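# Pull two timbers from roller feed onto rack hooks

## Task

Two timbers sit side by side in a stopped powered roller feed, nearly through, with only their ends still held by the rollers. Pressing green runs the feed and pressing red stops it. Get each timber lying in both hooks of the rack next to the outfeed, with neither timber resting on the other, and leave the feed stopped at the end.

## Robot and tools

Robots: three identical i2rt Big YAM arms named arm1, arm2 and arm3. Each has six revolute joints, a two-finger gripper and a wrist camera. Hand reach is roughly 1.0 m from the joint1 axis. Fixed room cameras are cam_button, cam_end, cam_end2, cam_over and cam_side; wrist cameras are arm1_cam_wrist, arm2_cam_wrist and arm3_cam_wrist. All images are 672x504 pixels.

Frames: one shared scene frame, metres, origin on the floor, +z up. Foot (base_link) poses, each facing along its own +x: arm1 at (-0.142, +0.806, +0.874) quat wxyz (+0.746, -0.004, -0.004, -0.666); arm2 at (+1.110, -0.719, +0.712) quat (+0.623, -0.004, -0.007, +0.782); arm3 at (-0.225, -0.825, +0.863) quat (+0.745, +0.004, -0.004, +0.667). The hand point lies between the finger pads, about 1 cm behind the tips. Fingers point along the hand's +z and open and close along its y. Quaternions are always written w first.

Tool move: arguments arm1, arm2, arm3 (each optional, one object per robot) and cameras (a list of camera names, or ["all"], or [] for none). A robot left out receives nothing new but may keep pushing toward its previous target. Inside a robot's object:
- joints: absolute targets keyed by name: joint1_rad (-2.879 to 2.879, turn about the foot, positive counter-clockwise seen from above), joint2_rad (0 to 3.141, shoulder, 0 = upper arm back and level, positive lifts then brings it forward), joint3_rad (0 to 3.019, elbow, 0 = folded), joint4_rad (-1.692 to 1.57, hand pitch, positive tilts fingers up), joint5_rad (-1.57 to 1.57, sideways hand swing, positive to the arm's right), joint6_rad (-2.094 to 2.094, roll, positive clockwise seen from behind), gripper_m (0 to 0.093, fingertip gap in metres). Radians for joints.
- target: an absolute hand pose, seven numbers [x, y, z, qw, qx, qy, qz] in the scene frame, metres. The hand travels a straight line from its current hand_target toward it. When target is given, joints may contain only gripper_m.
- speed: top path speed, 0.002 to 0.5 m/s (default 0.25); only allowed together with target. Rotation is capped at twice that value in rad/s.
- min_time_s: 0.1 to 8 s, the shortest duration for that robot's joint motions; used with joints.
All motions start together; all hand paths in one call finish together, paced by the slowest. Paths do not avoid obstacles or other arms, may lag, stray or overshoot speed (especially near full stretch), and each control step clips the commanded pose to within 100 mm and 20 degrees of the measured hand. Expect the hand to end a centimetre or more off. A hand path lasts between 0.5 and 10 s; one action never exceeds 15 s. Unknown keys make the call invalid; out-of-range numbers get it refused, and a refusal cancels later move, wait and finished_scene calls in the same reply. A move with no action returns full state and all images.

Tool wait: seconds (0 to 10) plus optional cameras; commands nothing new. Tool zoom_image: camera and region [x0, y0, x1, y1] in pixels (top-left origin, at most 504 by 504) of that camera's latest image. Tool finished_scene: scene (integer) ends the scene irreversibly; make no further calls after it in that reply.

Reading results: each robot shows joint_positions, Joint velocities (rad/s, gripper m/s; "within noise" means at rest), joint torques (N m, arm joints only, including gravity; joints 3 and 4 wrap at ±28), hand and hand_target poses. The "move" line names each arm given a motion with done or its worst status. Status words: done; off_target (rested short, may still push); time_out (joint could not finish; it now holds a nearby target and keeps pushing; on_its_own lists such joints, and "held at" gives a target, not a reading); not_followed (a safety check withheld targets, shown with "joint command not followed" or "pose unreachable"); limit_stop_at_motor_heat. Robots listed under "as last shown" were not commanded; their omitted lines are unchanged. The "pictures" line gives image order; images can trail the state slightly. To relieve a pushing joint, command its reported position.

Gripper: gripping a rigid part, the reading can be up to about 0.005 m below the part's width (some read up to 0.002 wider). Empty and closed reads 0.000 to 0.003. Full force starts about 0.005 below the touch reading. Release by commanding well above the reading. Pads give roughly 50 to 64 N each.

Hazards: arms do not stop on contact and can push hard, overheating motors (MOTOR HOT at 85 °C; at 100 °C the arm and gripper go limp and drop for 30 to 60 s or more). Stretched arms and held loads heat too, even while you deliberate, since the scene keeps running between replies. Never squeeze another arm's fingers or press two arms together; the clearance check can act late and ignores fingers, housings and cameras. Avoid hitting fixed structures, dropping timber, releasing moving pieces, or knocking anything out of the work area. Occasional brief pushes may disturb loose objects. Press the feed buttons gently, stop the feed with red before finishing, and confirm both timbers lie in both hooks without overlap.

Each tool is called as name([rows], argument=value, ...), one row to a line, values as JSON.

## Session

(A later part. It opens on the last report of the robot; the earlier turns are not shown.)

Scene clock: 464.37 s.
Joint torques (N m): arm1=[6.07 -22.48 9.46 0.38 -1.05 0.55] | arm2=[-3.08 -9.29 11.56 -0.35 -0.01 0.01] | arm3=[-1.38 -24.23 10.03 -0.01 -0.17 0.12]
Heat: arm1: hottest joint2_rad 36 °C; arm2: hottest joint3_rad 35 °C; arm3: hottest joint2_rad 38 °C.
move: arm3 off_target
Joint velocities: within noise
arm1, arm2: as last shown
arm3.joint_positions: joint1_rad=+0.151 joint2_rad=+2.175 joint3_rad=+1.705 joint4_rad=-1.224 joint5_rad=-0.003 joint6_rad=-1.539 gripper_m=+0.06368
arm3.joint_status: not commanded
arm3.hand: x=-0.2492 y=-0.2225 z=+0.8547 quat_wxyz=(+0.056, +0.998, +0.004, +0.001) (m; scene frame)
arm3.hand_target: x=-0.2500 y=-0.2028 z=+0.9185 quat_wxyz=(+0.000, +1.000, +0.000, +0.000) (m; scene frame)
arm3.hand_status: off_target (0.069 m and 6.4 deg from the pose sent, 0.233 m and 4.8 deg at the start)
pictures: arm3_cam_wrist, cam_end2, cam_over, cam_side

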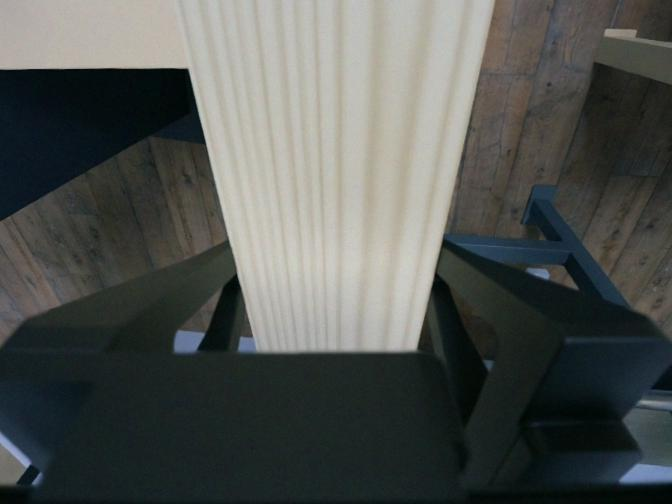

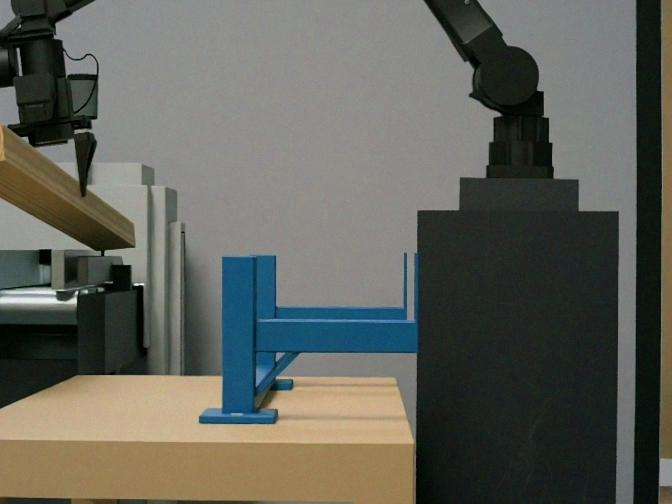

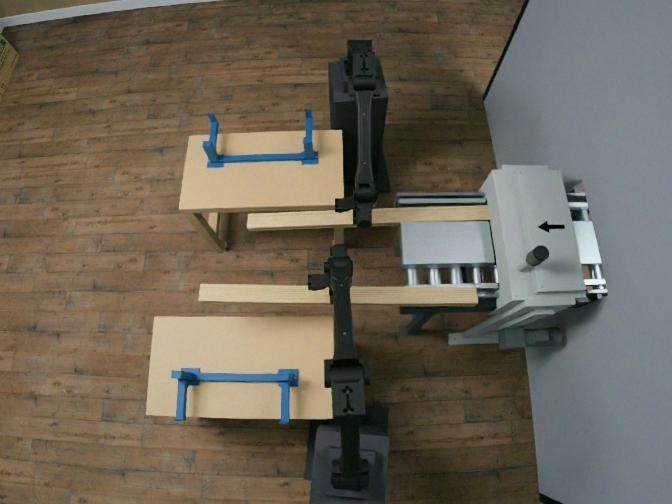

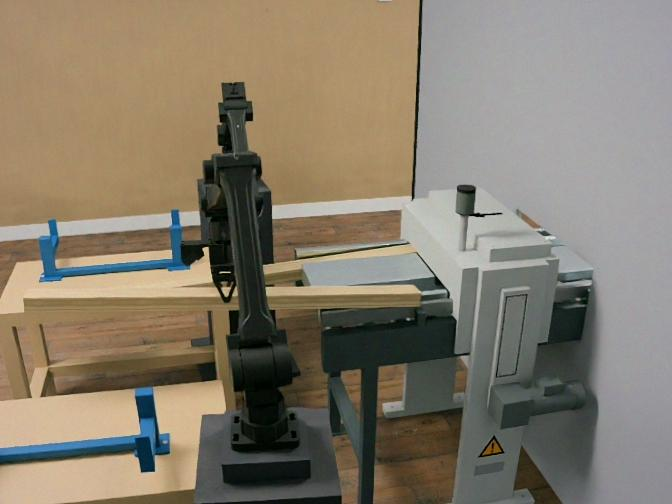

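move(arm3={"target":[-0.68,-0.58,0.93,0,1,0,0],"speed":0.2}, cameras=["arm3_cam_wrist","cam_over","cam_end","cam_end2"])

Scene clock: 503.90 s.
Joint torques (N m): arm1=[5.95 -22.42 9.5 0.4 -1.04 0.56] | arm2=[-3.08 -9.29 11.56 -0.35 -0.01 0.01] | arm3=[-2.49 -16.03 14.28 -0.34 -0.04 0.12]
Heat: arm1: hottest joint2_rad 36 °C; arm2: hottest joint3_rad 37 °C; arm3: hottest joint2_rad 40 °C.
move: arm3 off_target
Joint velocities: within noise
arm1.joint_positions: joint1_rad=-0.098 joint2_rad=+2.478 joint3_rad=+1.928 joint4_rad=-1.045 joint5_rad=+0.030 joint6_rad=+1.585 gripper_m=+0.06159
arm1.joint_status: not commanded
arm1.hand: x=-0.1370 y=+0.1230 z=+0.7448 quat_wxyz=(+0.006, -1.000, -0.001, +0.015) (m; scene frame)
arm1.hand_target: x=-0.0901 y=+0.1202 z=+0.7453 quat_wxyz=(+0.000, -1.000, +0.000, +0.000) (m; scene frame)
arm1.hand_status: not commanded
arm2: as last shown
arm3.joint_positions: joint1_rad=+1.190 joint2_rad=+1.834 joint3_rad=+1.232 joint4_rad=-1.090 joint5_rad=-0.014 joint6_rad=-0.507 gripper_m=+0.06368
arm3.joint_status: not commanded
arm3.hand: x=-0.6411 y=-0.6048 z=+0.8815 quat_wxyz=(+0.029, +0.998, +0.007, +0.050) (m; scene frame)
arm3.hand_target: x=-0.6758 y=-0.5823 z=+0.9313 quat_wxyz=(+0.000, +1.000, +0.000, -0.001) (m; scene frame)
arm3.hand_status: off_target (0.067 m and 6.6 deg from the pose sent, 0.565 m and 6.4 deg at the start)
pictures: arm3_cam_wrist, cam_end, cam_end2, cam_over

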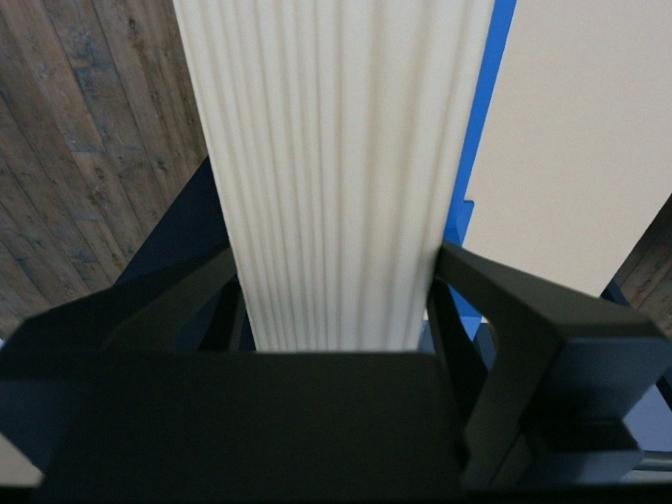

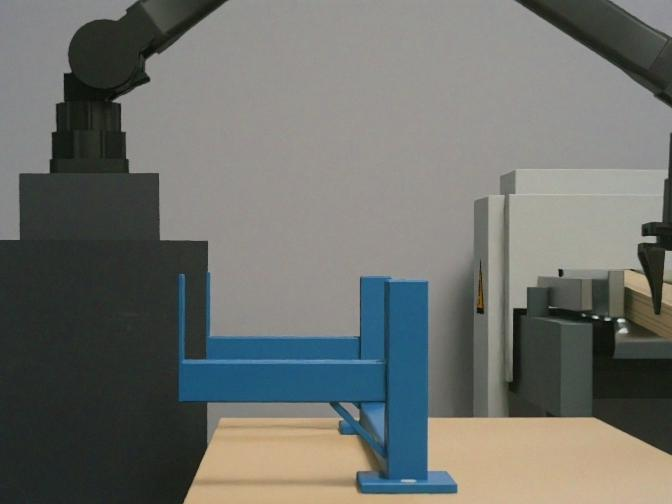

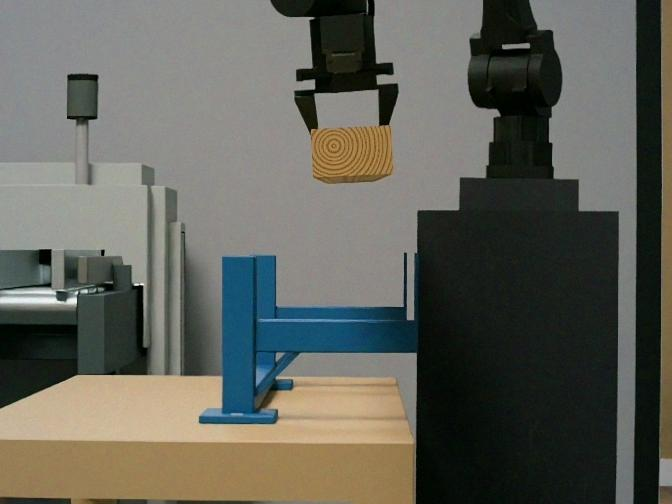

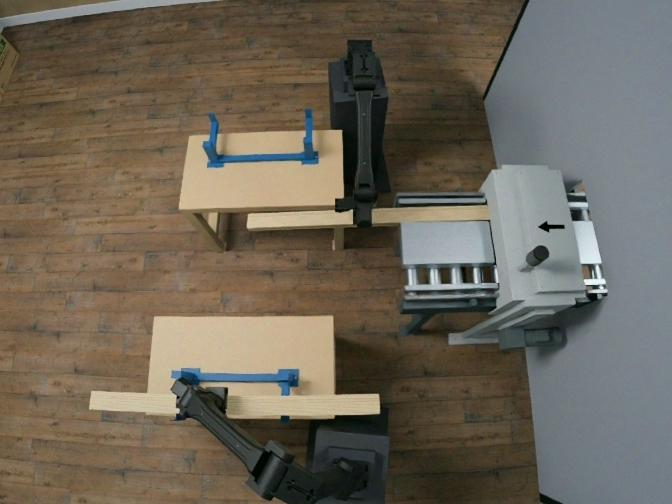

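move(arm3={"target":[-0.66,-0.575,0.815,0,1,0,0],"speed":0.1}, cameras=["cam_over","cam_end2"])

Scene clock: 528.60 s.
Joint torques (N m): arm1=[6.01 -22.48 9.48 0.43 -1.04 0.57] | arm2=[-3.08 -9.29 11.55 -0.35 -0.01 0.02] | arm3=[-2.73 -17.2 7.82 0.51 -0.07 -0.05]
Heat: arm1: hottest joint2_rad 37 °C; arm2: hottest joint3_rad 38 °C; arm3: hottest joint3_rad 42 °C.
move: arm3 off_target
Joint velocities: within noise
arm1, arm2: as last shown
arm3.joint_positions: joint1_rad=+1.169 joint2_rad=+1.990 joint3_rad=+1.167 joint4_rad=-0.824 joint5_rad=-0.012 joint6_rad=-0.514 gripper_m=+0.06368
arm3.joint_status: not commanded
arm3.hand: x=-0.6429 y=-0.5904 z=+0.7868 quat_wxyz=(+0.018, +0.999, +0.000, +0.031) (m; scene frame)
arm3.hand_target: x=-0.6592 y=-0.5754 z=+0.8150 quat_wxyz=(+0.000, +1.000, +0.000, +0.000) (m; scene frame)
arm3.hand_status: off_target (0.036 m and 4.0 deg from the pose sent, 0.075 m and 6.6 deg at the start)
pictures: cam_end2, cam_over

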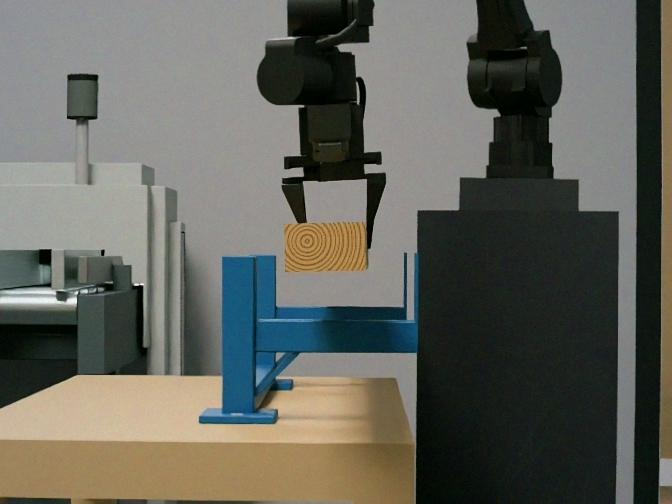

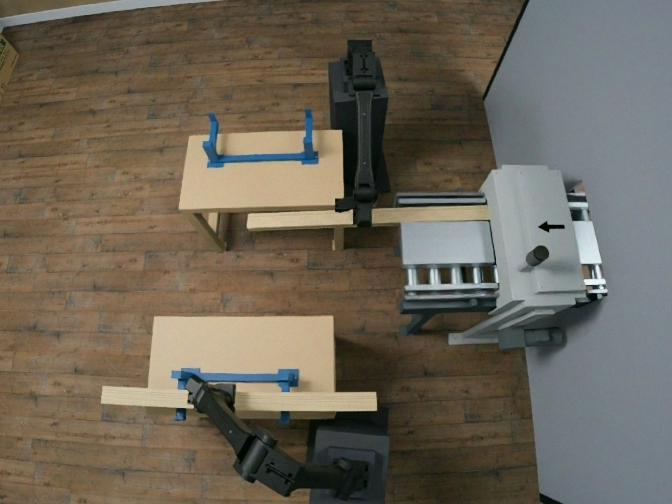

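move(arm3={"target":[-0.66,-0.58,0.765,0,1,0,0],"speed":0.05}, cameras=["cam_over","cam_end2","cam_side"])

Scene clock: 538.07 s.
Joint torques (N m): arm1=[6.36 -22.42 9.47 0.38 -1.04 0.56] | arm2=[-3.14 -9.29 11.56 -0.35 0 0.01] | arm3=[-2.08 -16.79 6.72 0.7 -0.15 0.07]
Heat: arm1: hottest joint2_rad 37 °C; arm2: hottest joint3_rad 39 °C; arm3: hottest joint3_rad 41 °C.
move: arm3 off_target
Joint velocities: within noise
arm1, arm2: as last shown
arm3.joint_positions: joint1_rad=+1.169 joint2_rad=+2.074 joint3_rad=+1.151 joint4_rad=-0.714 joint5_rad=-0.011 joint6_rad=-0.514 gripper_m=+0.06368
arm3.joint_status: not commanded
arm3.hand: x=-0.6418 y=-0.5902 z=+0.7427 quat_wxyz=(+0.015, +1.000, +0.000, +0.027) (m; scene frame)
arm3.hand_target: x=-0.6596 y=-0.5802 z=+0.7651 quat_wxyz=(+0.000, +1.000, +0.000, +0.000) (m; scene frame)
arm3.hand_status: off_target (0.031 m and 3.5 deg from the pose sent, 0.030 m and 4.1 deg at the start)
pictures: cam_end2, cam_over, cam_side

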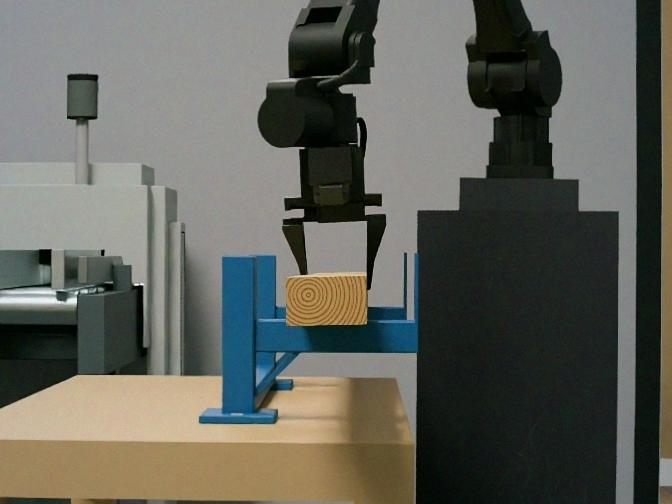

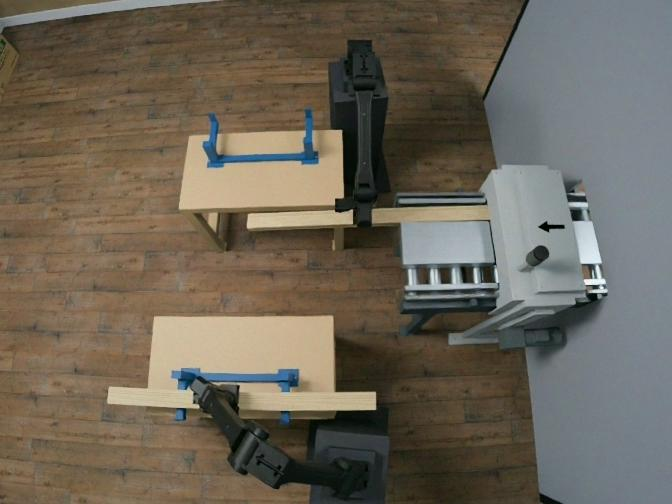

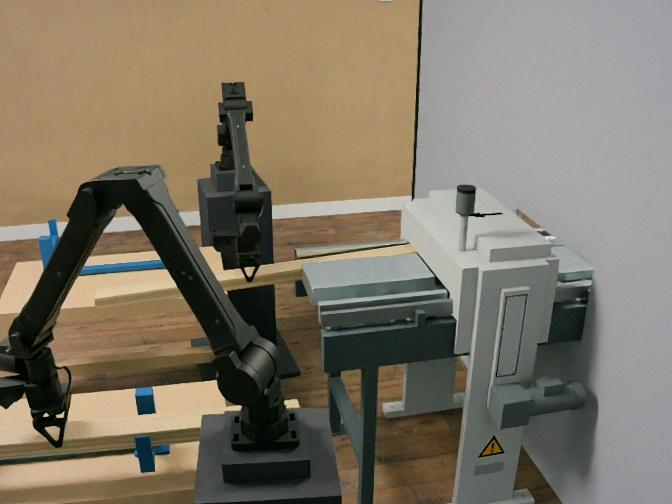

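move(arm3={"target":[-0.66,-0.58,0.735,0,1,0,0],"speed":0.04}, cameras=["cam_over","cam_end2"])

Scene clock: 553.17 s.
Joint torques (N m): arm1=[6.01 -22.42 9.48 0.39 -1.05 0.56] | arm2=[-3.14 -9.29 11.55 -0.35 -0.01 0.02] | arm3=[-1.9 -12.92 6.67 2.4 -0.17 0.04]
Heat: arm1: hottest joint2_rad 37 °C; arm2: hottest joint3_rad 39 °C; arm3: hottest joint3_rad 39 °C.
move: arm3 off_target
Joint velocities: within noise
arm1, arm2: as last shown
arm3.joint_positions: joint1_rad=+1.169 joint2_rad=+2.081 joint3_rad=+1.151 joint4_rad=-0.701 joint5_rad=-0.010 joint6_rad=-0.512 gripper_m=+0.06368
arm3.joint_status: not commanded
arm3.hand: x=-0.6431 y=-0.5892 z=+0.7394 quat_wxyz=(+0.013, +1.000, -0.001, +0.024) (m; scene frame)
arm3.hand_target: x=-0.6596 y=-0.5802 z=+0.7359 quat_wxyz=(+0.000, +1.000, +0.000, +0.000) (m; scene frame)
arm3.hand_status: off_target (0.020 m and 3.1 deg from the pose sent, 0.022 m and 3.5 deg at the start)
pictures: cam_end2, cam_over

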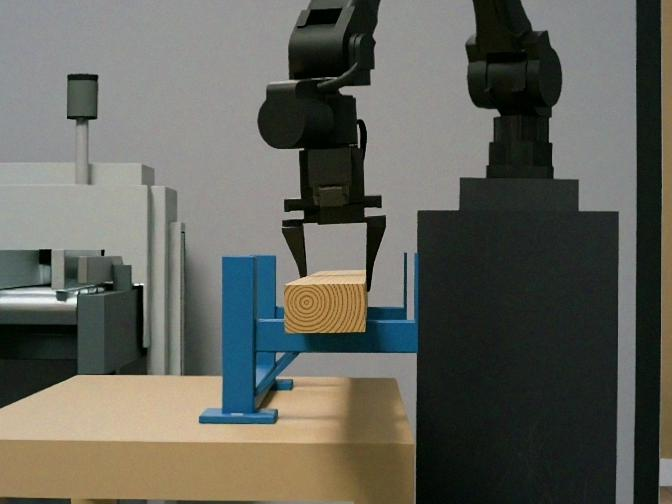

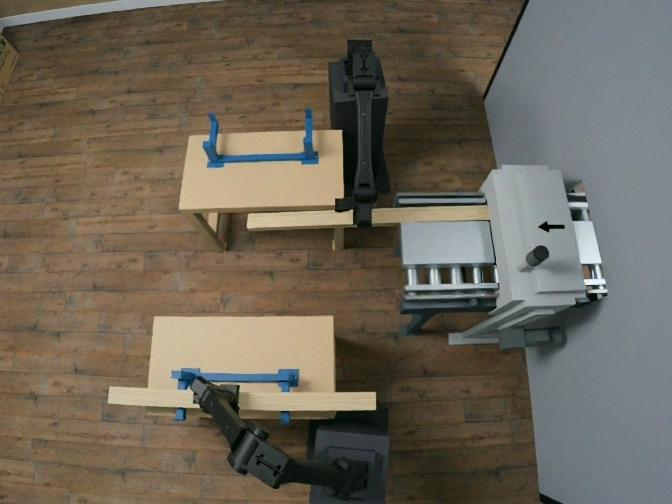

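move(arm3={"joints":{"gripper_m":0.085}})

move(arm3={"target":[-0.64,-0.58,0.92,0,1,0,0],"speed":0.15}, arm1={"target":[-0.16,0.12,0.79,0,1,0,0],"speed":0.06}, cameras=["all"])

Scene clock: 563.03 s.
Joint torques (N m): arm1=[5.83 -22.3 9.48 0.39 -1.06 0.55] | arm2=[-3.08 -9.29 11.55 -0.35 -0.01 0.02] | arm3=[-1.9 -13.1 6.76 0.96 -0.18 0.03]
Heat: arm1: hottest joint2_rad 37 °C; arm2: hottest joint3_rad 39 °C; arm3: hottest joint3_rad 38 °C.
move: arm3 done
Joint velocities: within noise
arm1, arm2: as last shown
arm3.joint_positions: joint1_rad=+1.169 joint2_rad=+2.083 joint3_rad=+1.151 joint4_rad=-0.660 joint5_rad=-0.010 joint6_rad=-0.512 gripper_m=+0.08489
arm3.joint_status: all done
arm3.hand: x=-0.6514 y=-0.5845 z=+0.7382 quat_wxyz=(+0.003, +1.000, -0.001, +0.007) (m; scene frame)
arm3.hand_target: x=-0.6595 y=-0.5803 z=+0.7358 quat_wxyz=(+0.000, +1.000, +0.000, +0.000) (m; scene frame)
arm3.hand_status: not commanded
pictures: none

Scene clock: 565.20 s.
Joint torques (N m): arm1=[-1.55 -27.16 9.16 -1.4 0.04 -0.24] | arm2=[-3.08 -9.29 11.56 -0.35 -0.01 0.01] | arm3=[-2.73 -12.28 10.61 0.25 -0.15 -0.06]
Heat: arm1: hottest joint2_rad 37 °C; arm2: hottest joint3_rad 39 °C; arm3: hottest joint3_rad 38 °C.
move: arm1 off_target; arm3 off_target
Joint velocities: within noise
arm1.joint_positions: joint1_rad=-0.118 joint2_rad=+2.474 joint3_rad=+1.926 joint4_rad=-1.068 joint5_rad=+0.002 joint6_rad=+1.573 gripper_m=+0.06159
arm1.joint_status: not commanded
arm1.hand: x=-0.1456 y=+0.1287 z=+0.7467 quat_wxyz=(+0.017, -1.000, +0.003, +0.000) (m; scene frame)
arm1.hand_target: x=-0.1599 y=+0.1203 z=+0.7885 quat_wxyz=(+0.000, -1.000, +0.000, +0.001) (m; scene frame)
arm1.hand_status: off_target (0.046 m and 1.9 deg from the pose sent, 0.051 m and 1.8 deg at the start)
arm2: as last shown
arm3.joint_positions: joint1_rad=+1.154 joint2_rad=+1.739 joint3_rad=+1.175 joint4_rad=-1.047 joint5_rad=-0.010 joint6_rad=-0.528 gripper_m=+0.08496
arm3.joint_status: not commanded
arm3.hand: x=-0.6272 y=-0.5925 z=+0.9058 quat_wxyz=(+0.008, +1.000, +0.000, +0.015) (m; scene frame)
arm3.hand_target: x=-0.6394 y=-0.5802 z=+0.9202 quat_wxyz=(+0.000, +1.000, +0.000, +0.000) (m; scene frame)
arm3.hand_status: off_target (0.023 m and 2.0 deg from the pose sent, 0.182 m and 0.9 deg at the start)
pictures: arm1_cam_wrist, arm2_cam_wrist, arm3_cam_wrist, cam_button, cam_end, cam_end2, cam_over, cam_side

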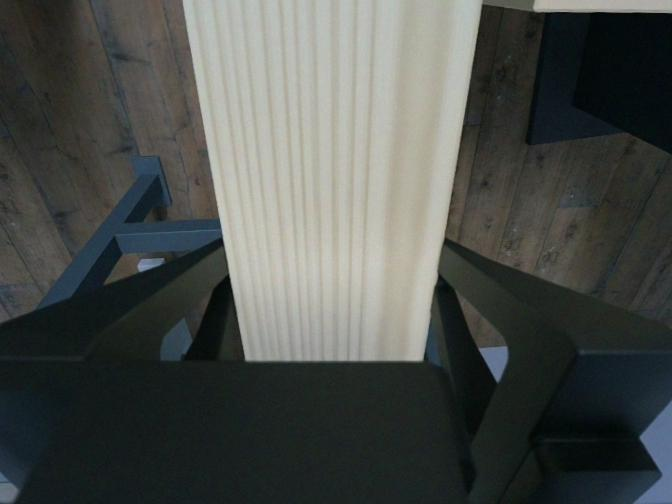

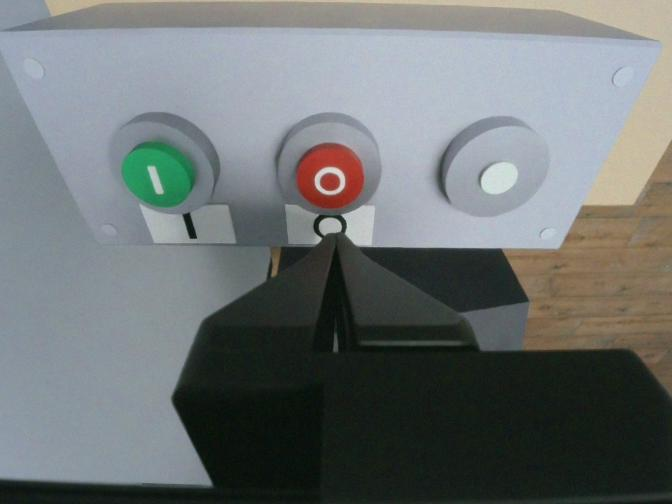

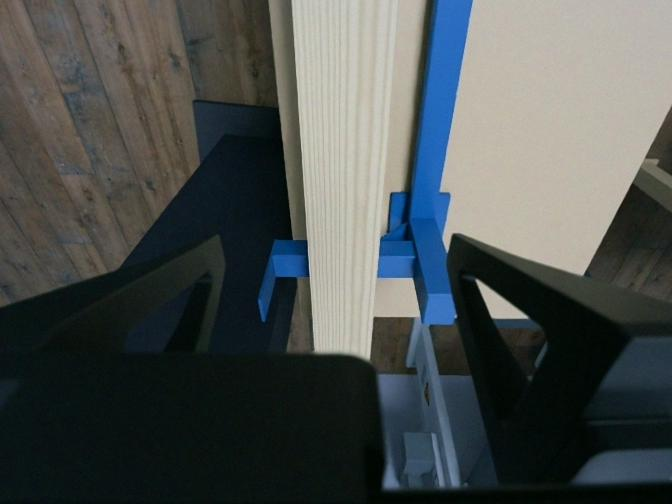

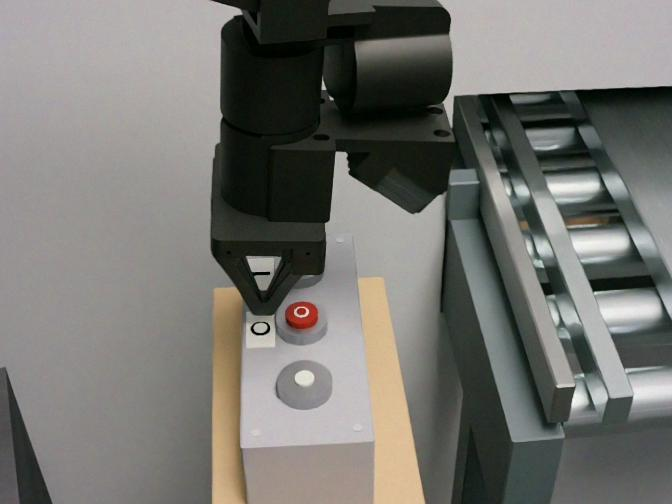

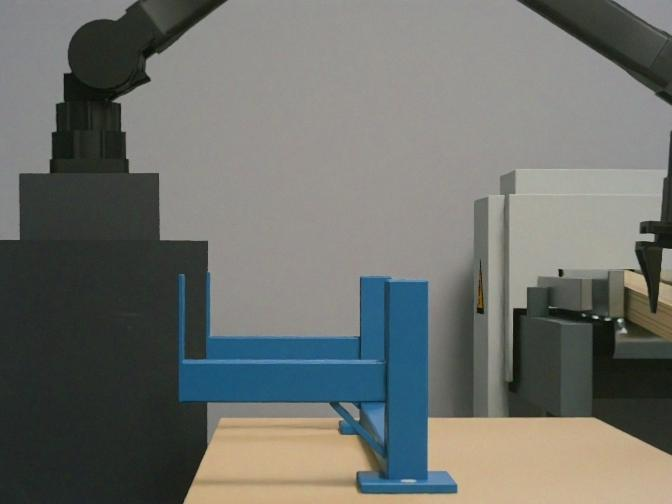

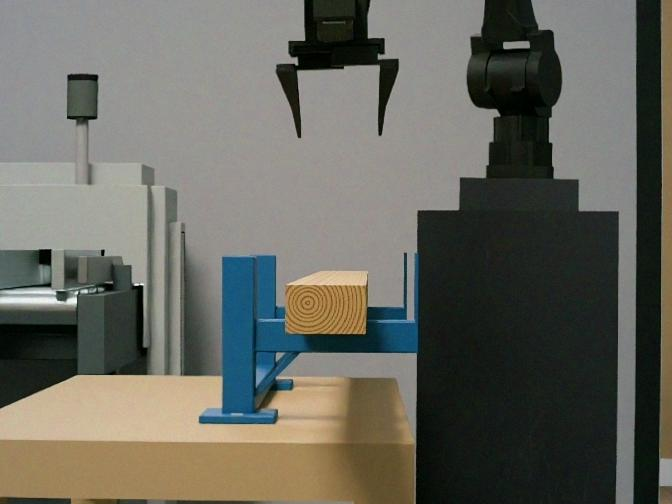

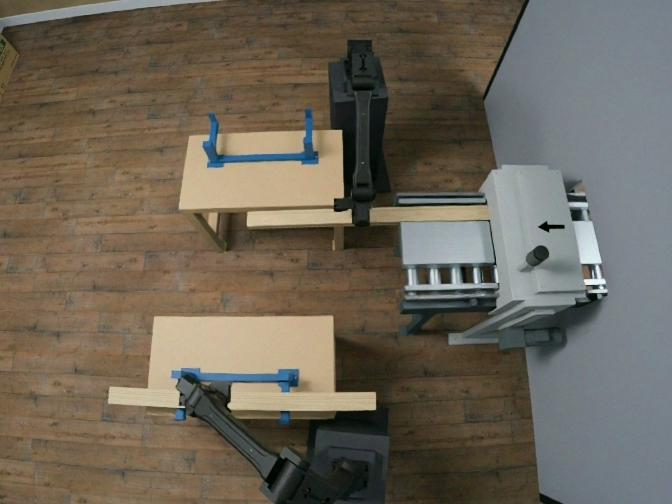

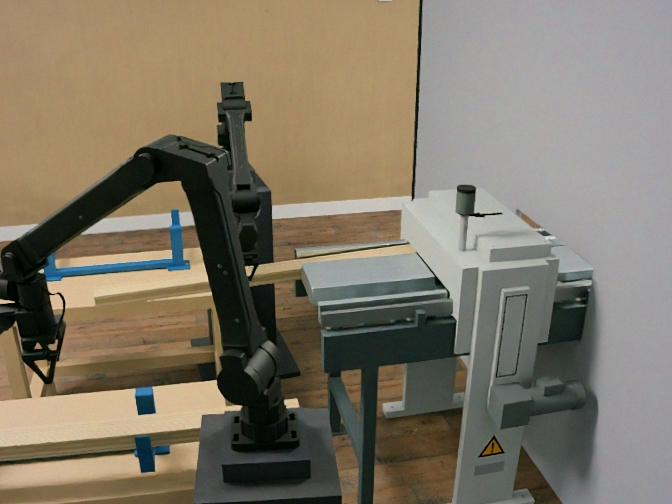

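move(arm1={"target":[-0.24,0.13,0.81,0,1,0,0],"speed":0.1}, cameras=[])

move(arm1={"target":[-0.26,0.2,0.93,0,1,0,0],"speed":0.1}, cameras=["cam_over","cam_side","cam_end"])

Scene clock: 589.73 s.
Joint torques (N m): arm1=[-1.79 -29.27 10.06 -2.07 0.25 -0.63] | arm2=[-3.14 -9.35 11.56 -0.35 -0.01 0.01] | arm3=[-2.73 -12.28 10.59 0.27 -0.15 -0.06]
Heat: arm1: hottest joint2_rad 36 °C; arm2: hottest joint3_rad 40 °C; arm3: hottest joint3_rad 37 °C.
move: arm1 off_target
Joint velocities: within noise
arm1.joint_positions: joint1_rad=-0.231 joint2_rad=+2.466 joint3_rad=+1.898 joint4_rad=-1.073 joint5_rad=+0.000 joint6_rad=+1.501 gripper_m=+0.06159
arm1.joint_status: not commanded
arm1.hand: x=-0.2200 y=+0.1451 z=+0.7431 quat_wxyz=(+0.029, -0.999, +0.024, -0.004) (m; scene frame)
arm1.hand_target: x=-0.2395 y=+0.1311 z=+0.8070 quat_wxyz=(+0.000, -1.000, +0.001, +0.002) (m; scene frame)
arm1.hand_status: off_target (0.071 m and 4.3 deg from the pose sent, 0.114 m and 1.9 deg at the start)
arm2.joint_positions: joint1_rad=-0.006 joint2_rad=+1.311 joint3_rad=+0.894 joint4_rad=-1.219 joint5_rad=-0.014 joint6_rad=+0.221 gripper_m=+0.00050
arm2.joint_status: not commanded
arm2.hand: x=+1.0369 y=-0.4042 z=+0.8248 quat_wxyz=(+0.016, +0.706, -0.708, +0.027) (m; scene frame)
arm2.hand_target: x=+1.0352 y=-0.3833 z=+0.8500 quat_wxyz=(+0.000, +0.707, -0.707, +0.000) (m; scene frame)
arm2.hand_status: not commanded
arm3: as last shown
pictures: none
No camera images: "cameras" was empty.

Scene clock: 591.90 s.
Joint torques (N m): arm1=[-4.78 -28.22 7.15 -5.74 0.78 -0.91] | arm2=[-3.08 -9.23 11.56 -0.35 -0.01 0.01] | arm3=[-2.73 -12.22 10.61 0.27 -0.16 -0.06]
Heat: arm1: hottest joint2_rad 37 °C; arm2: hottest joint3_rad 40 °C; arm3: hottest joint3_rad 37 °C.
move: arm1 off_target
Joint velocities: within noise
arm1.joint_positions: joint1_rad=-0.242 joint2_rad=+2.187 joint3_rad=+1.744 joint4_rad=-1.080 joint5_rad=-0.022 joint6_rad=+1.489 gripper_m=+0.06159
arm1.joint_status: not commanded
arm1.hand: x=-0.2226 y=+0.1580 z=+0.8705 quat_wxyz=(-0.031, -0.999, +0.024, -0.009) (m; scene frame)
arm1.hand_target: x=-0.2568 y=+0.1951 z=+0.9236 quat_wxyz=(-0.003, -1.000, +0.002, -0.002) (m; scene frame)
arm1.hand_status: off_target (0.082 m and 4.6 deg from the pose sent, 0.199 m and 4.3 deg at the start; pose on its path clipped on 9 of 65 steps)
arm2, arm3: as last shown
pictures: cam_end, cam_over, cam_side

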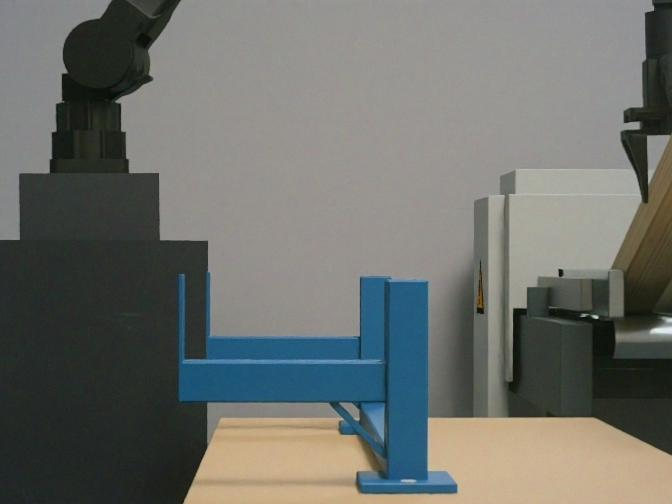

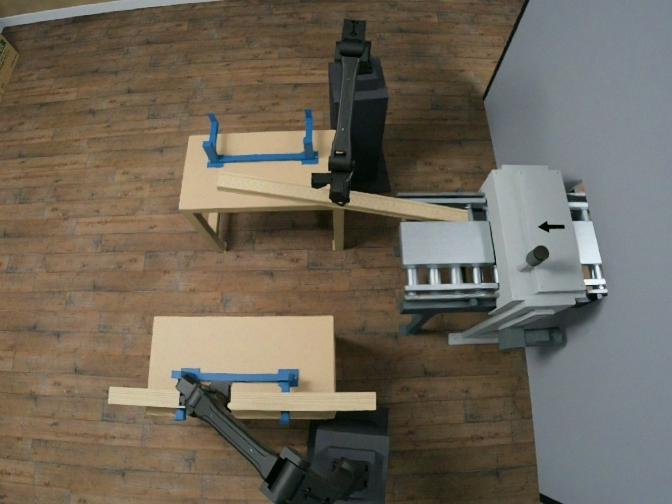

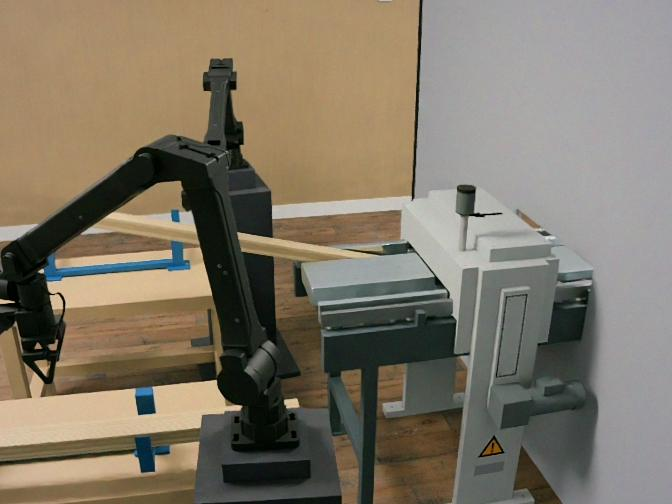

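move(arm1={"target":[-0.32,0.22,0.99,0,0.9925,0,0.1219],"speed":0.12}, cameras=["cam_over","cam_side","cam_end"])

Scene clock: 612.67 s.
Joint torques (N m): arm1=[-8.18 -27.34 10.54 -5.98 1.23 -1.33] | arm2=[-3.14 -9.29 11.56 -0.35 -0.01 0.02] | arm3=[-2.73 -12.22 10.59 0.25 -0.16 -0.06]
Heat: arm1: hottest joint2_rad 41 °C; arm2: hottest joint3_rad 40 °C; arm3: hottest joint3_rad 36 °C.
move: arm1 off_target
Joint velocities: within noise
arm1.joint_positions: joint1_rad=-0.327 joint2_rad=+2.184 joint3_rad=+1.816 joint4_rad=-1.245 joint5_rad=-0.268 joint6_rad=+1.411 gripper_m=+0.06175
arm1.joint_status: not commanded
arm1.hand: x=-0.2337 y=+0.1701 z=+0.9036 quat_wxyz=(-0.011, -0.990, +0.029, -0.136) (m; scene frame)
arm1.hand_target: x=-0.2929 y=+0.2047 z=+0.9624 quat_wxyz=(-0.005, -0.993, +0.005, -0.122) (m; scene frame)
arm1.hand_status: off_target (0.132 m and 3.9 deg from the pose sent, 0.166 m and 13.7 deg at the start; pose on its path clipped on 49 of 58 steps)
arm2, arm3: as last shown
pictures: cam_end, cam_over, cam_side

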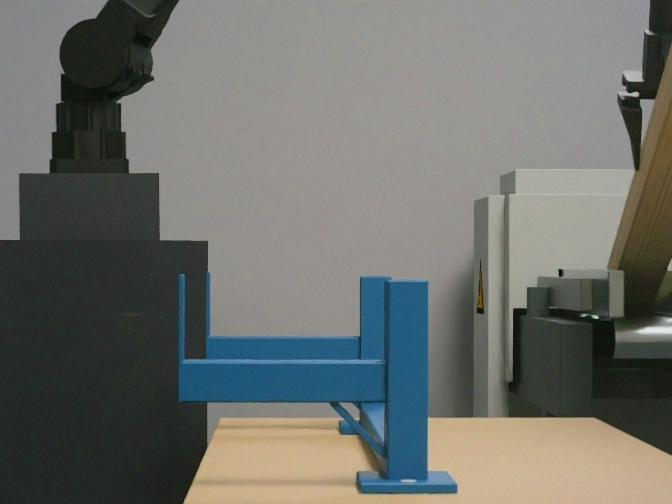

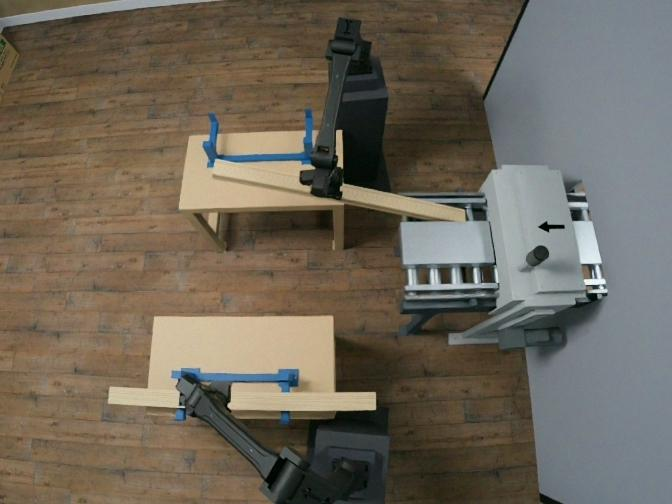

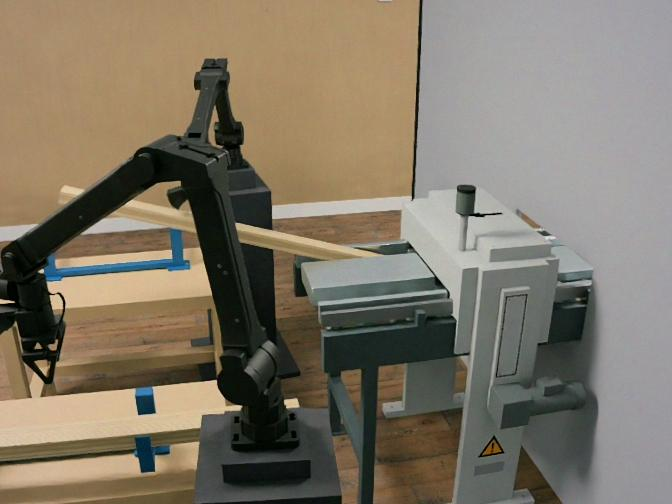

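move(arm1={"target":[-0.26,0.12,0.86,0,0.9925,0,0.1219],"speed":0.1}, cameras=["cam_over","cam_side","cam_end"])

Scene clock: 630.67 s.
Joint torques (N m): arm1=[0.97 -26.11 15.77 -1.25 -0.1 -0.19] | arm2=[-3.08 -9.29 11.56 -0.35 -0.01 0.02] | arm3=[-2.84 -12.22 10.62 0.25 -0.16 -0.06]
Heat: arm1: hottest joint2_rad 43 °C; arm2: hottest joint3_rad 40 °C; arm3: hottest joint3_rad 37 °C.
move: arm1 off_target
Joint velocities: within noise
arm1.joint_positions: joint1_rad=-0.346 joint2_rad=+2.434 joint3_rad=+1.995 joint4_rad=-1.297 joint5_rad=-0.234 joint6_rad=+1.361 gripper_m=+0.06175
arm1.joint_status: not commanded
arm1.hand: x=-0.2550 y=+0.1547 z=+0.8039 quat_wxyz=(+0.049, -0.990, +0.020, -0.132) (m; scene frame)
arm1.hand_target: x=-0.2591 y=+0.1238 z=+0.8605 quat_wxyz=(-0.001, -0.993, +0.000, -0.121) (m; scene frame)
arm1.hand_status: off_target (0.066 m and 6.1 deg from the pose sent, 0.071 m and 3.9 deg at the start)
arm2, arm3: as last shown
pictures: cam_end, cam_over, cam_side

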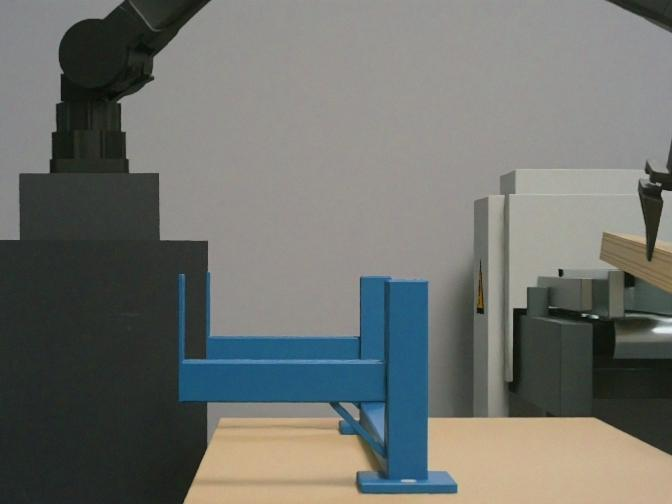

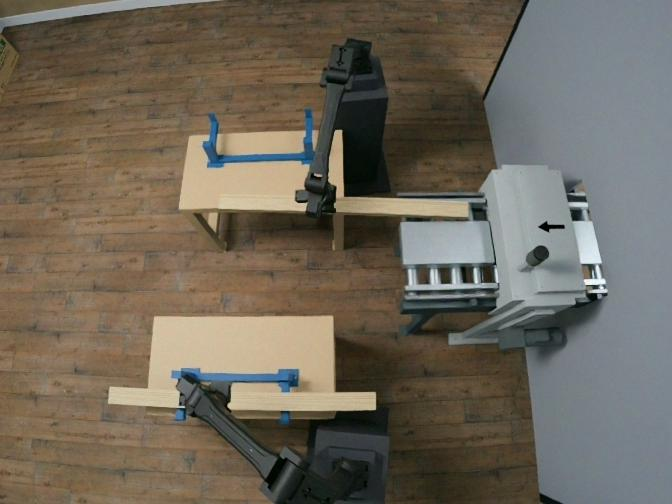

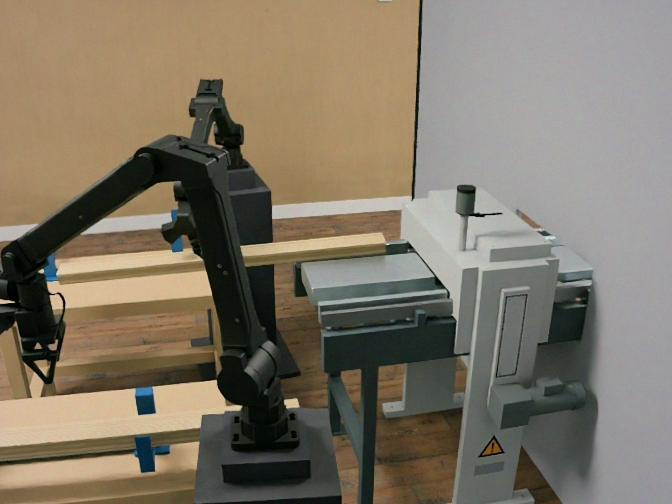

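move(arm1={"target":[-0.5,0.45,0.94,0,0.9925,0,0.1219],"speed":0.2}, cameras=["cam_over","arm1_cam_wrist","cam_end"])

Scene clock: 645.23 s.
Joint torques (N m): arm1=[1.55 -22.3 10.8 -1.95 -0.6 -0.07] | arm2=[-3.08 -9.29 11.58 -0.36 -0.01 0.01] | arm3=[-2.73 -12.22 10.61 0.27 -0.15 -0.06]
Heat: arm1: hottest joint2_rad 42 °C; arm2: hottest joint3_rad 41 °C; arm3: hottest joint3_rad 37 °C.
move: arm1 off_target
Joint velocities: within noise
arm1.joint_positions: joint1_rad=-0.957 joint2_rad=+1.965 joint3_rad=+1.415 joint4_rad=-1.276 joint5_rad=-0.139 joint6_rad=+0.728 gripper_m=+0.06171
arm1.joint_status: not commanded
arm1.hand: x=-0.4948 y=+0.4612 z=+0.8934 quat_wxyz=(+0.027, -0.990, +0.009, -0.141) (m; scene frame)
arm1.hand_target: x=-0.4991 y=+0.4510 z=+0.9383 quat_wxyz=(+0.000, -0.993, +0.000, -0.122) (m; scene frame)
arm1.hand_status: off_target (0.048 m and 4.0 deg from the pose sent, 0.407 m and 6.1 deg at the start)
arm2, arm3: as last shown
pictures: arm1_cam_wrist, cam_end, cam_over

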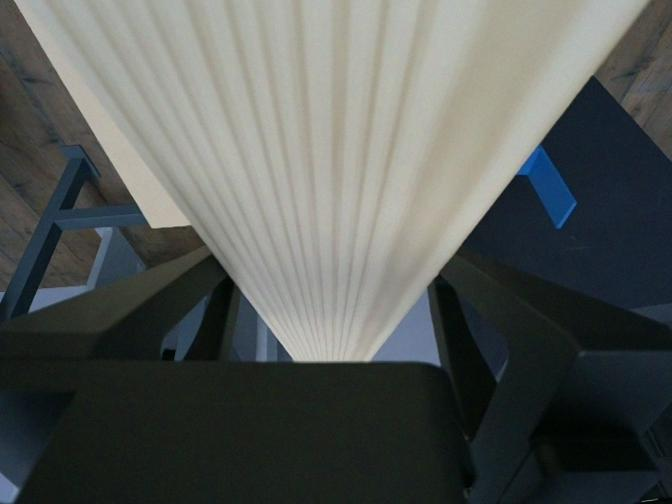

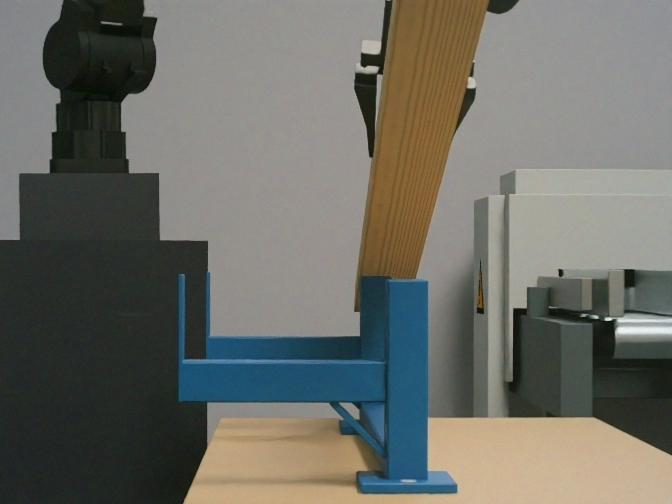

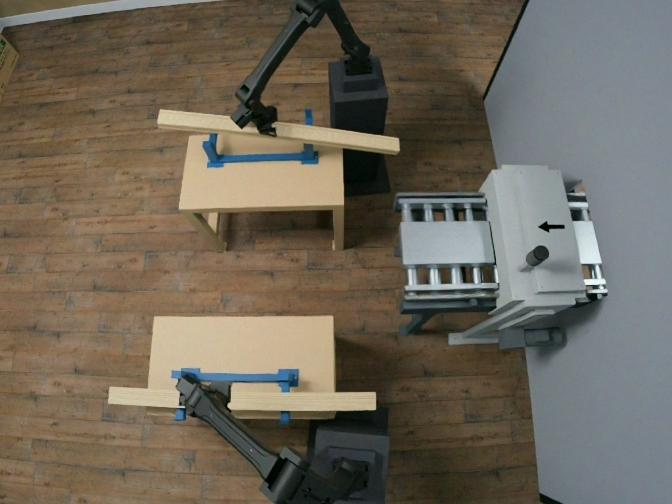

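move(arm1={"target":[-0.56,0.49,1.01,0,0.9925,0,0.1219],"speed":0.12}, cameras=[])

move(arm1={"target":[-0.62,0.52,0.99,0,0.9925,0,0.1219],"speed":0.12}, cameras=["cam_over","cam_side","cam_end"])

Scene clock: 679.43 s.
Joint torques (N m): arm1=[0.15 -21.71 15.87 -2.19 -0.47 -0.1] | arm2=[-3.14 -9.29 11.56 -0.35 -0.01 0.01] | arm3=[-2.78 -12.28 10.59 0.27 -0.15 -0.06]
Heat: arm1: hottest joint2_rad 36 °C; arm2: hottest joint3_rad 41 °C; arm3: hottest joint3_rad 37 °C.
move: arm1 off_target
Joint velocities: within noise
arm1.joint_positions: joint1_rad=-1.072 joint2_rad=+1.941 joint3_rad=+1.546 joint4_rad=-1.480 joint5_rad=-0.117 joint6_rad=+0.607 gripper_m=+0.06171
arm1.joint_status: not commanded
arm1.hand: x=-0.5404 y=+0.5037 z=+0.9531 quat_wxyz=(+0.033, -0.987, +0.006, -0.158) (m; scene frame)
arm1.hand_target: x=-0.5568 y=+0.4924 z=+1.0091 quat_wxyz=(+0.000, -0.993, +0.000, -0.121) (m; scene frame)
arm1.hand_status: off_target (0.062 m and 5.7 deg from the pose sent, 0.137 m and 4.0 deg at the start)
arm2, arm3: as last shown
pictures: none
No camera images: "cameras" was empty.

Scene clock: 680.93 s.
Joint torques (N m): arm1=[1.14 -21.83 16.13 -2.15 -0.41 -0.09] | arm2=[-3.08 -9.29 11.56 -0.35 -0.01 0.01] | arm3=[-2.78 -12.34 10.62 0.25 -0.16 -0.07]
Heat: arm1: hottest joint2_rad 36 °C; arm2: hottest joint3_rad 41 °C; arm3: hottest joint3_rad 37 °C.
move: arm1 off_target
Joint velocities: within noise
arm1.joint_positions: joint1_rad=-1.180 joint2_rad=+2.035 joint3_rad=+1.657 joint4_rad=-1.498 joint5_rad=-0.097 joint6_rad=+0.507 gripper_m=+0.06171
arm1.joint_status: not commanded
arm1.hand: x=-0.6007 y=+0.5355 z=+0.9386 quat_wxyz=(+0.025, -0.987, +0.008, -0.157) (m; scene frame)
arm1.hand_target: x=-0.6169 y=+0.5218 z=+0.9896 quat_wxyz=(+0.000, -0.993, +0.000, -0.121) (m; scene frame)
arm1.hand_status: off_target (0.057 m and 5.0 deg from the pose sent, 0.089 m and 5.7 deg at the start)
arm2, arm3: as last shown
pictures: cam_end, cam_over, cam_side

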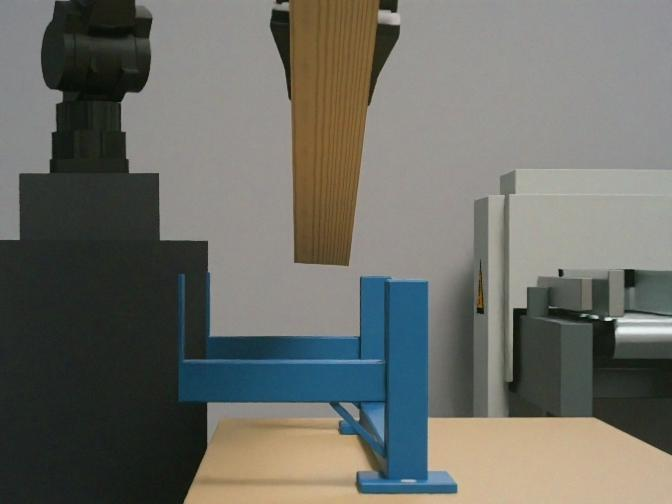

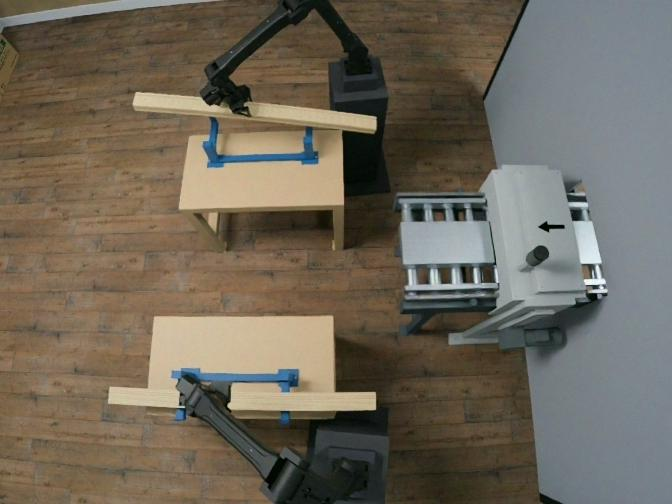

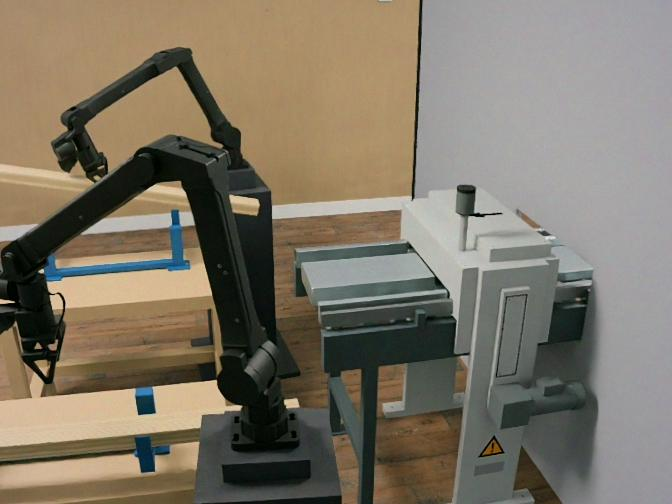

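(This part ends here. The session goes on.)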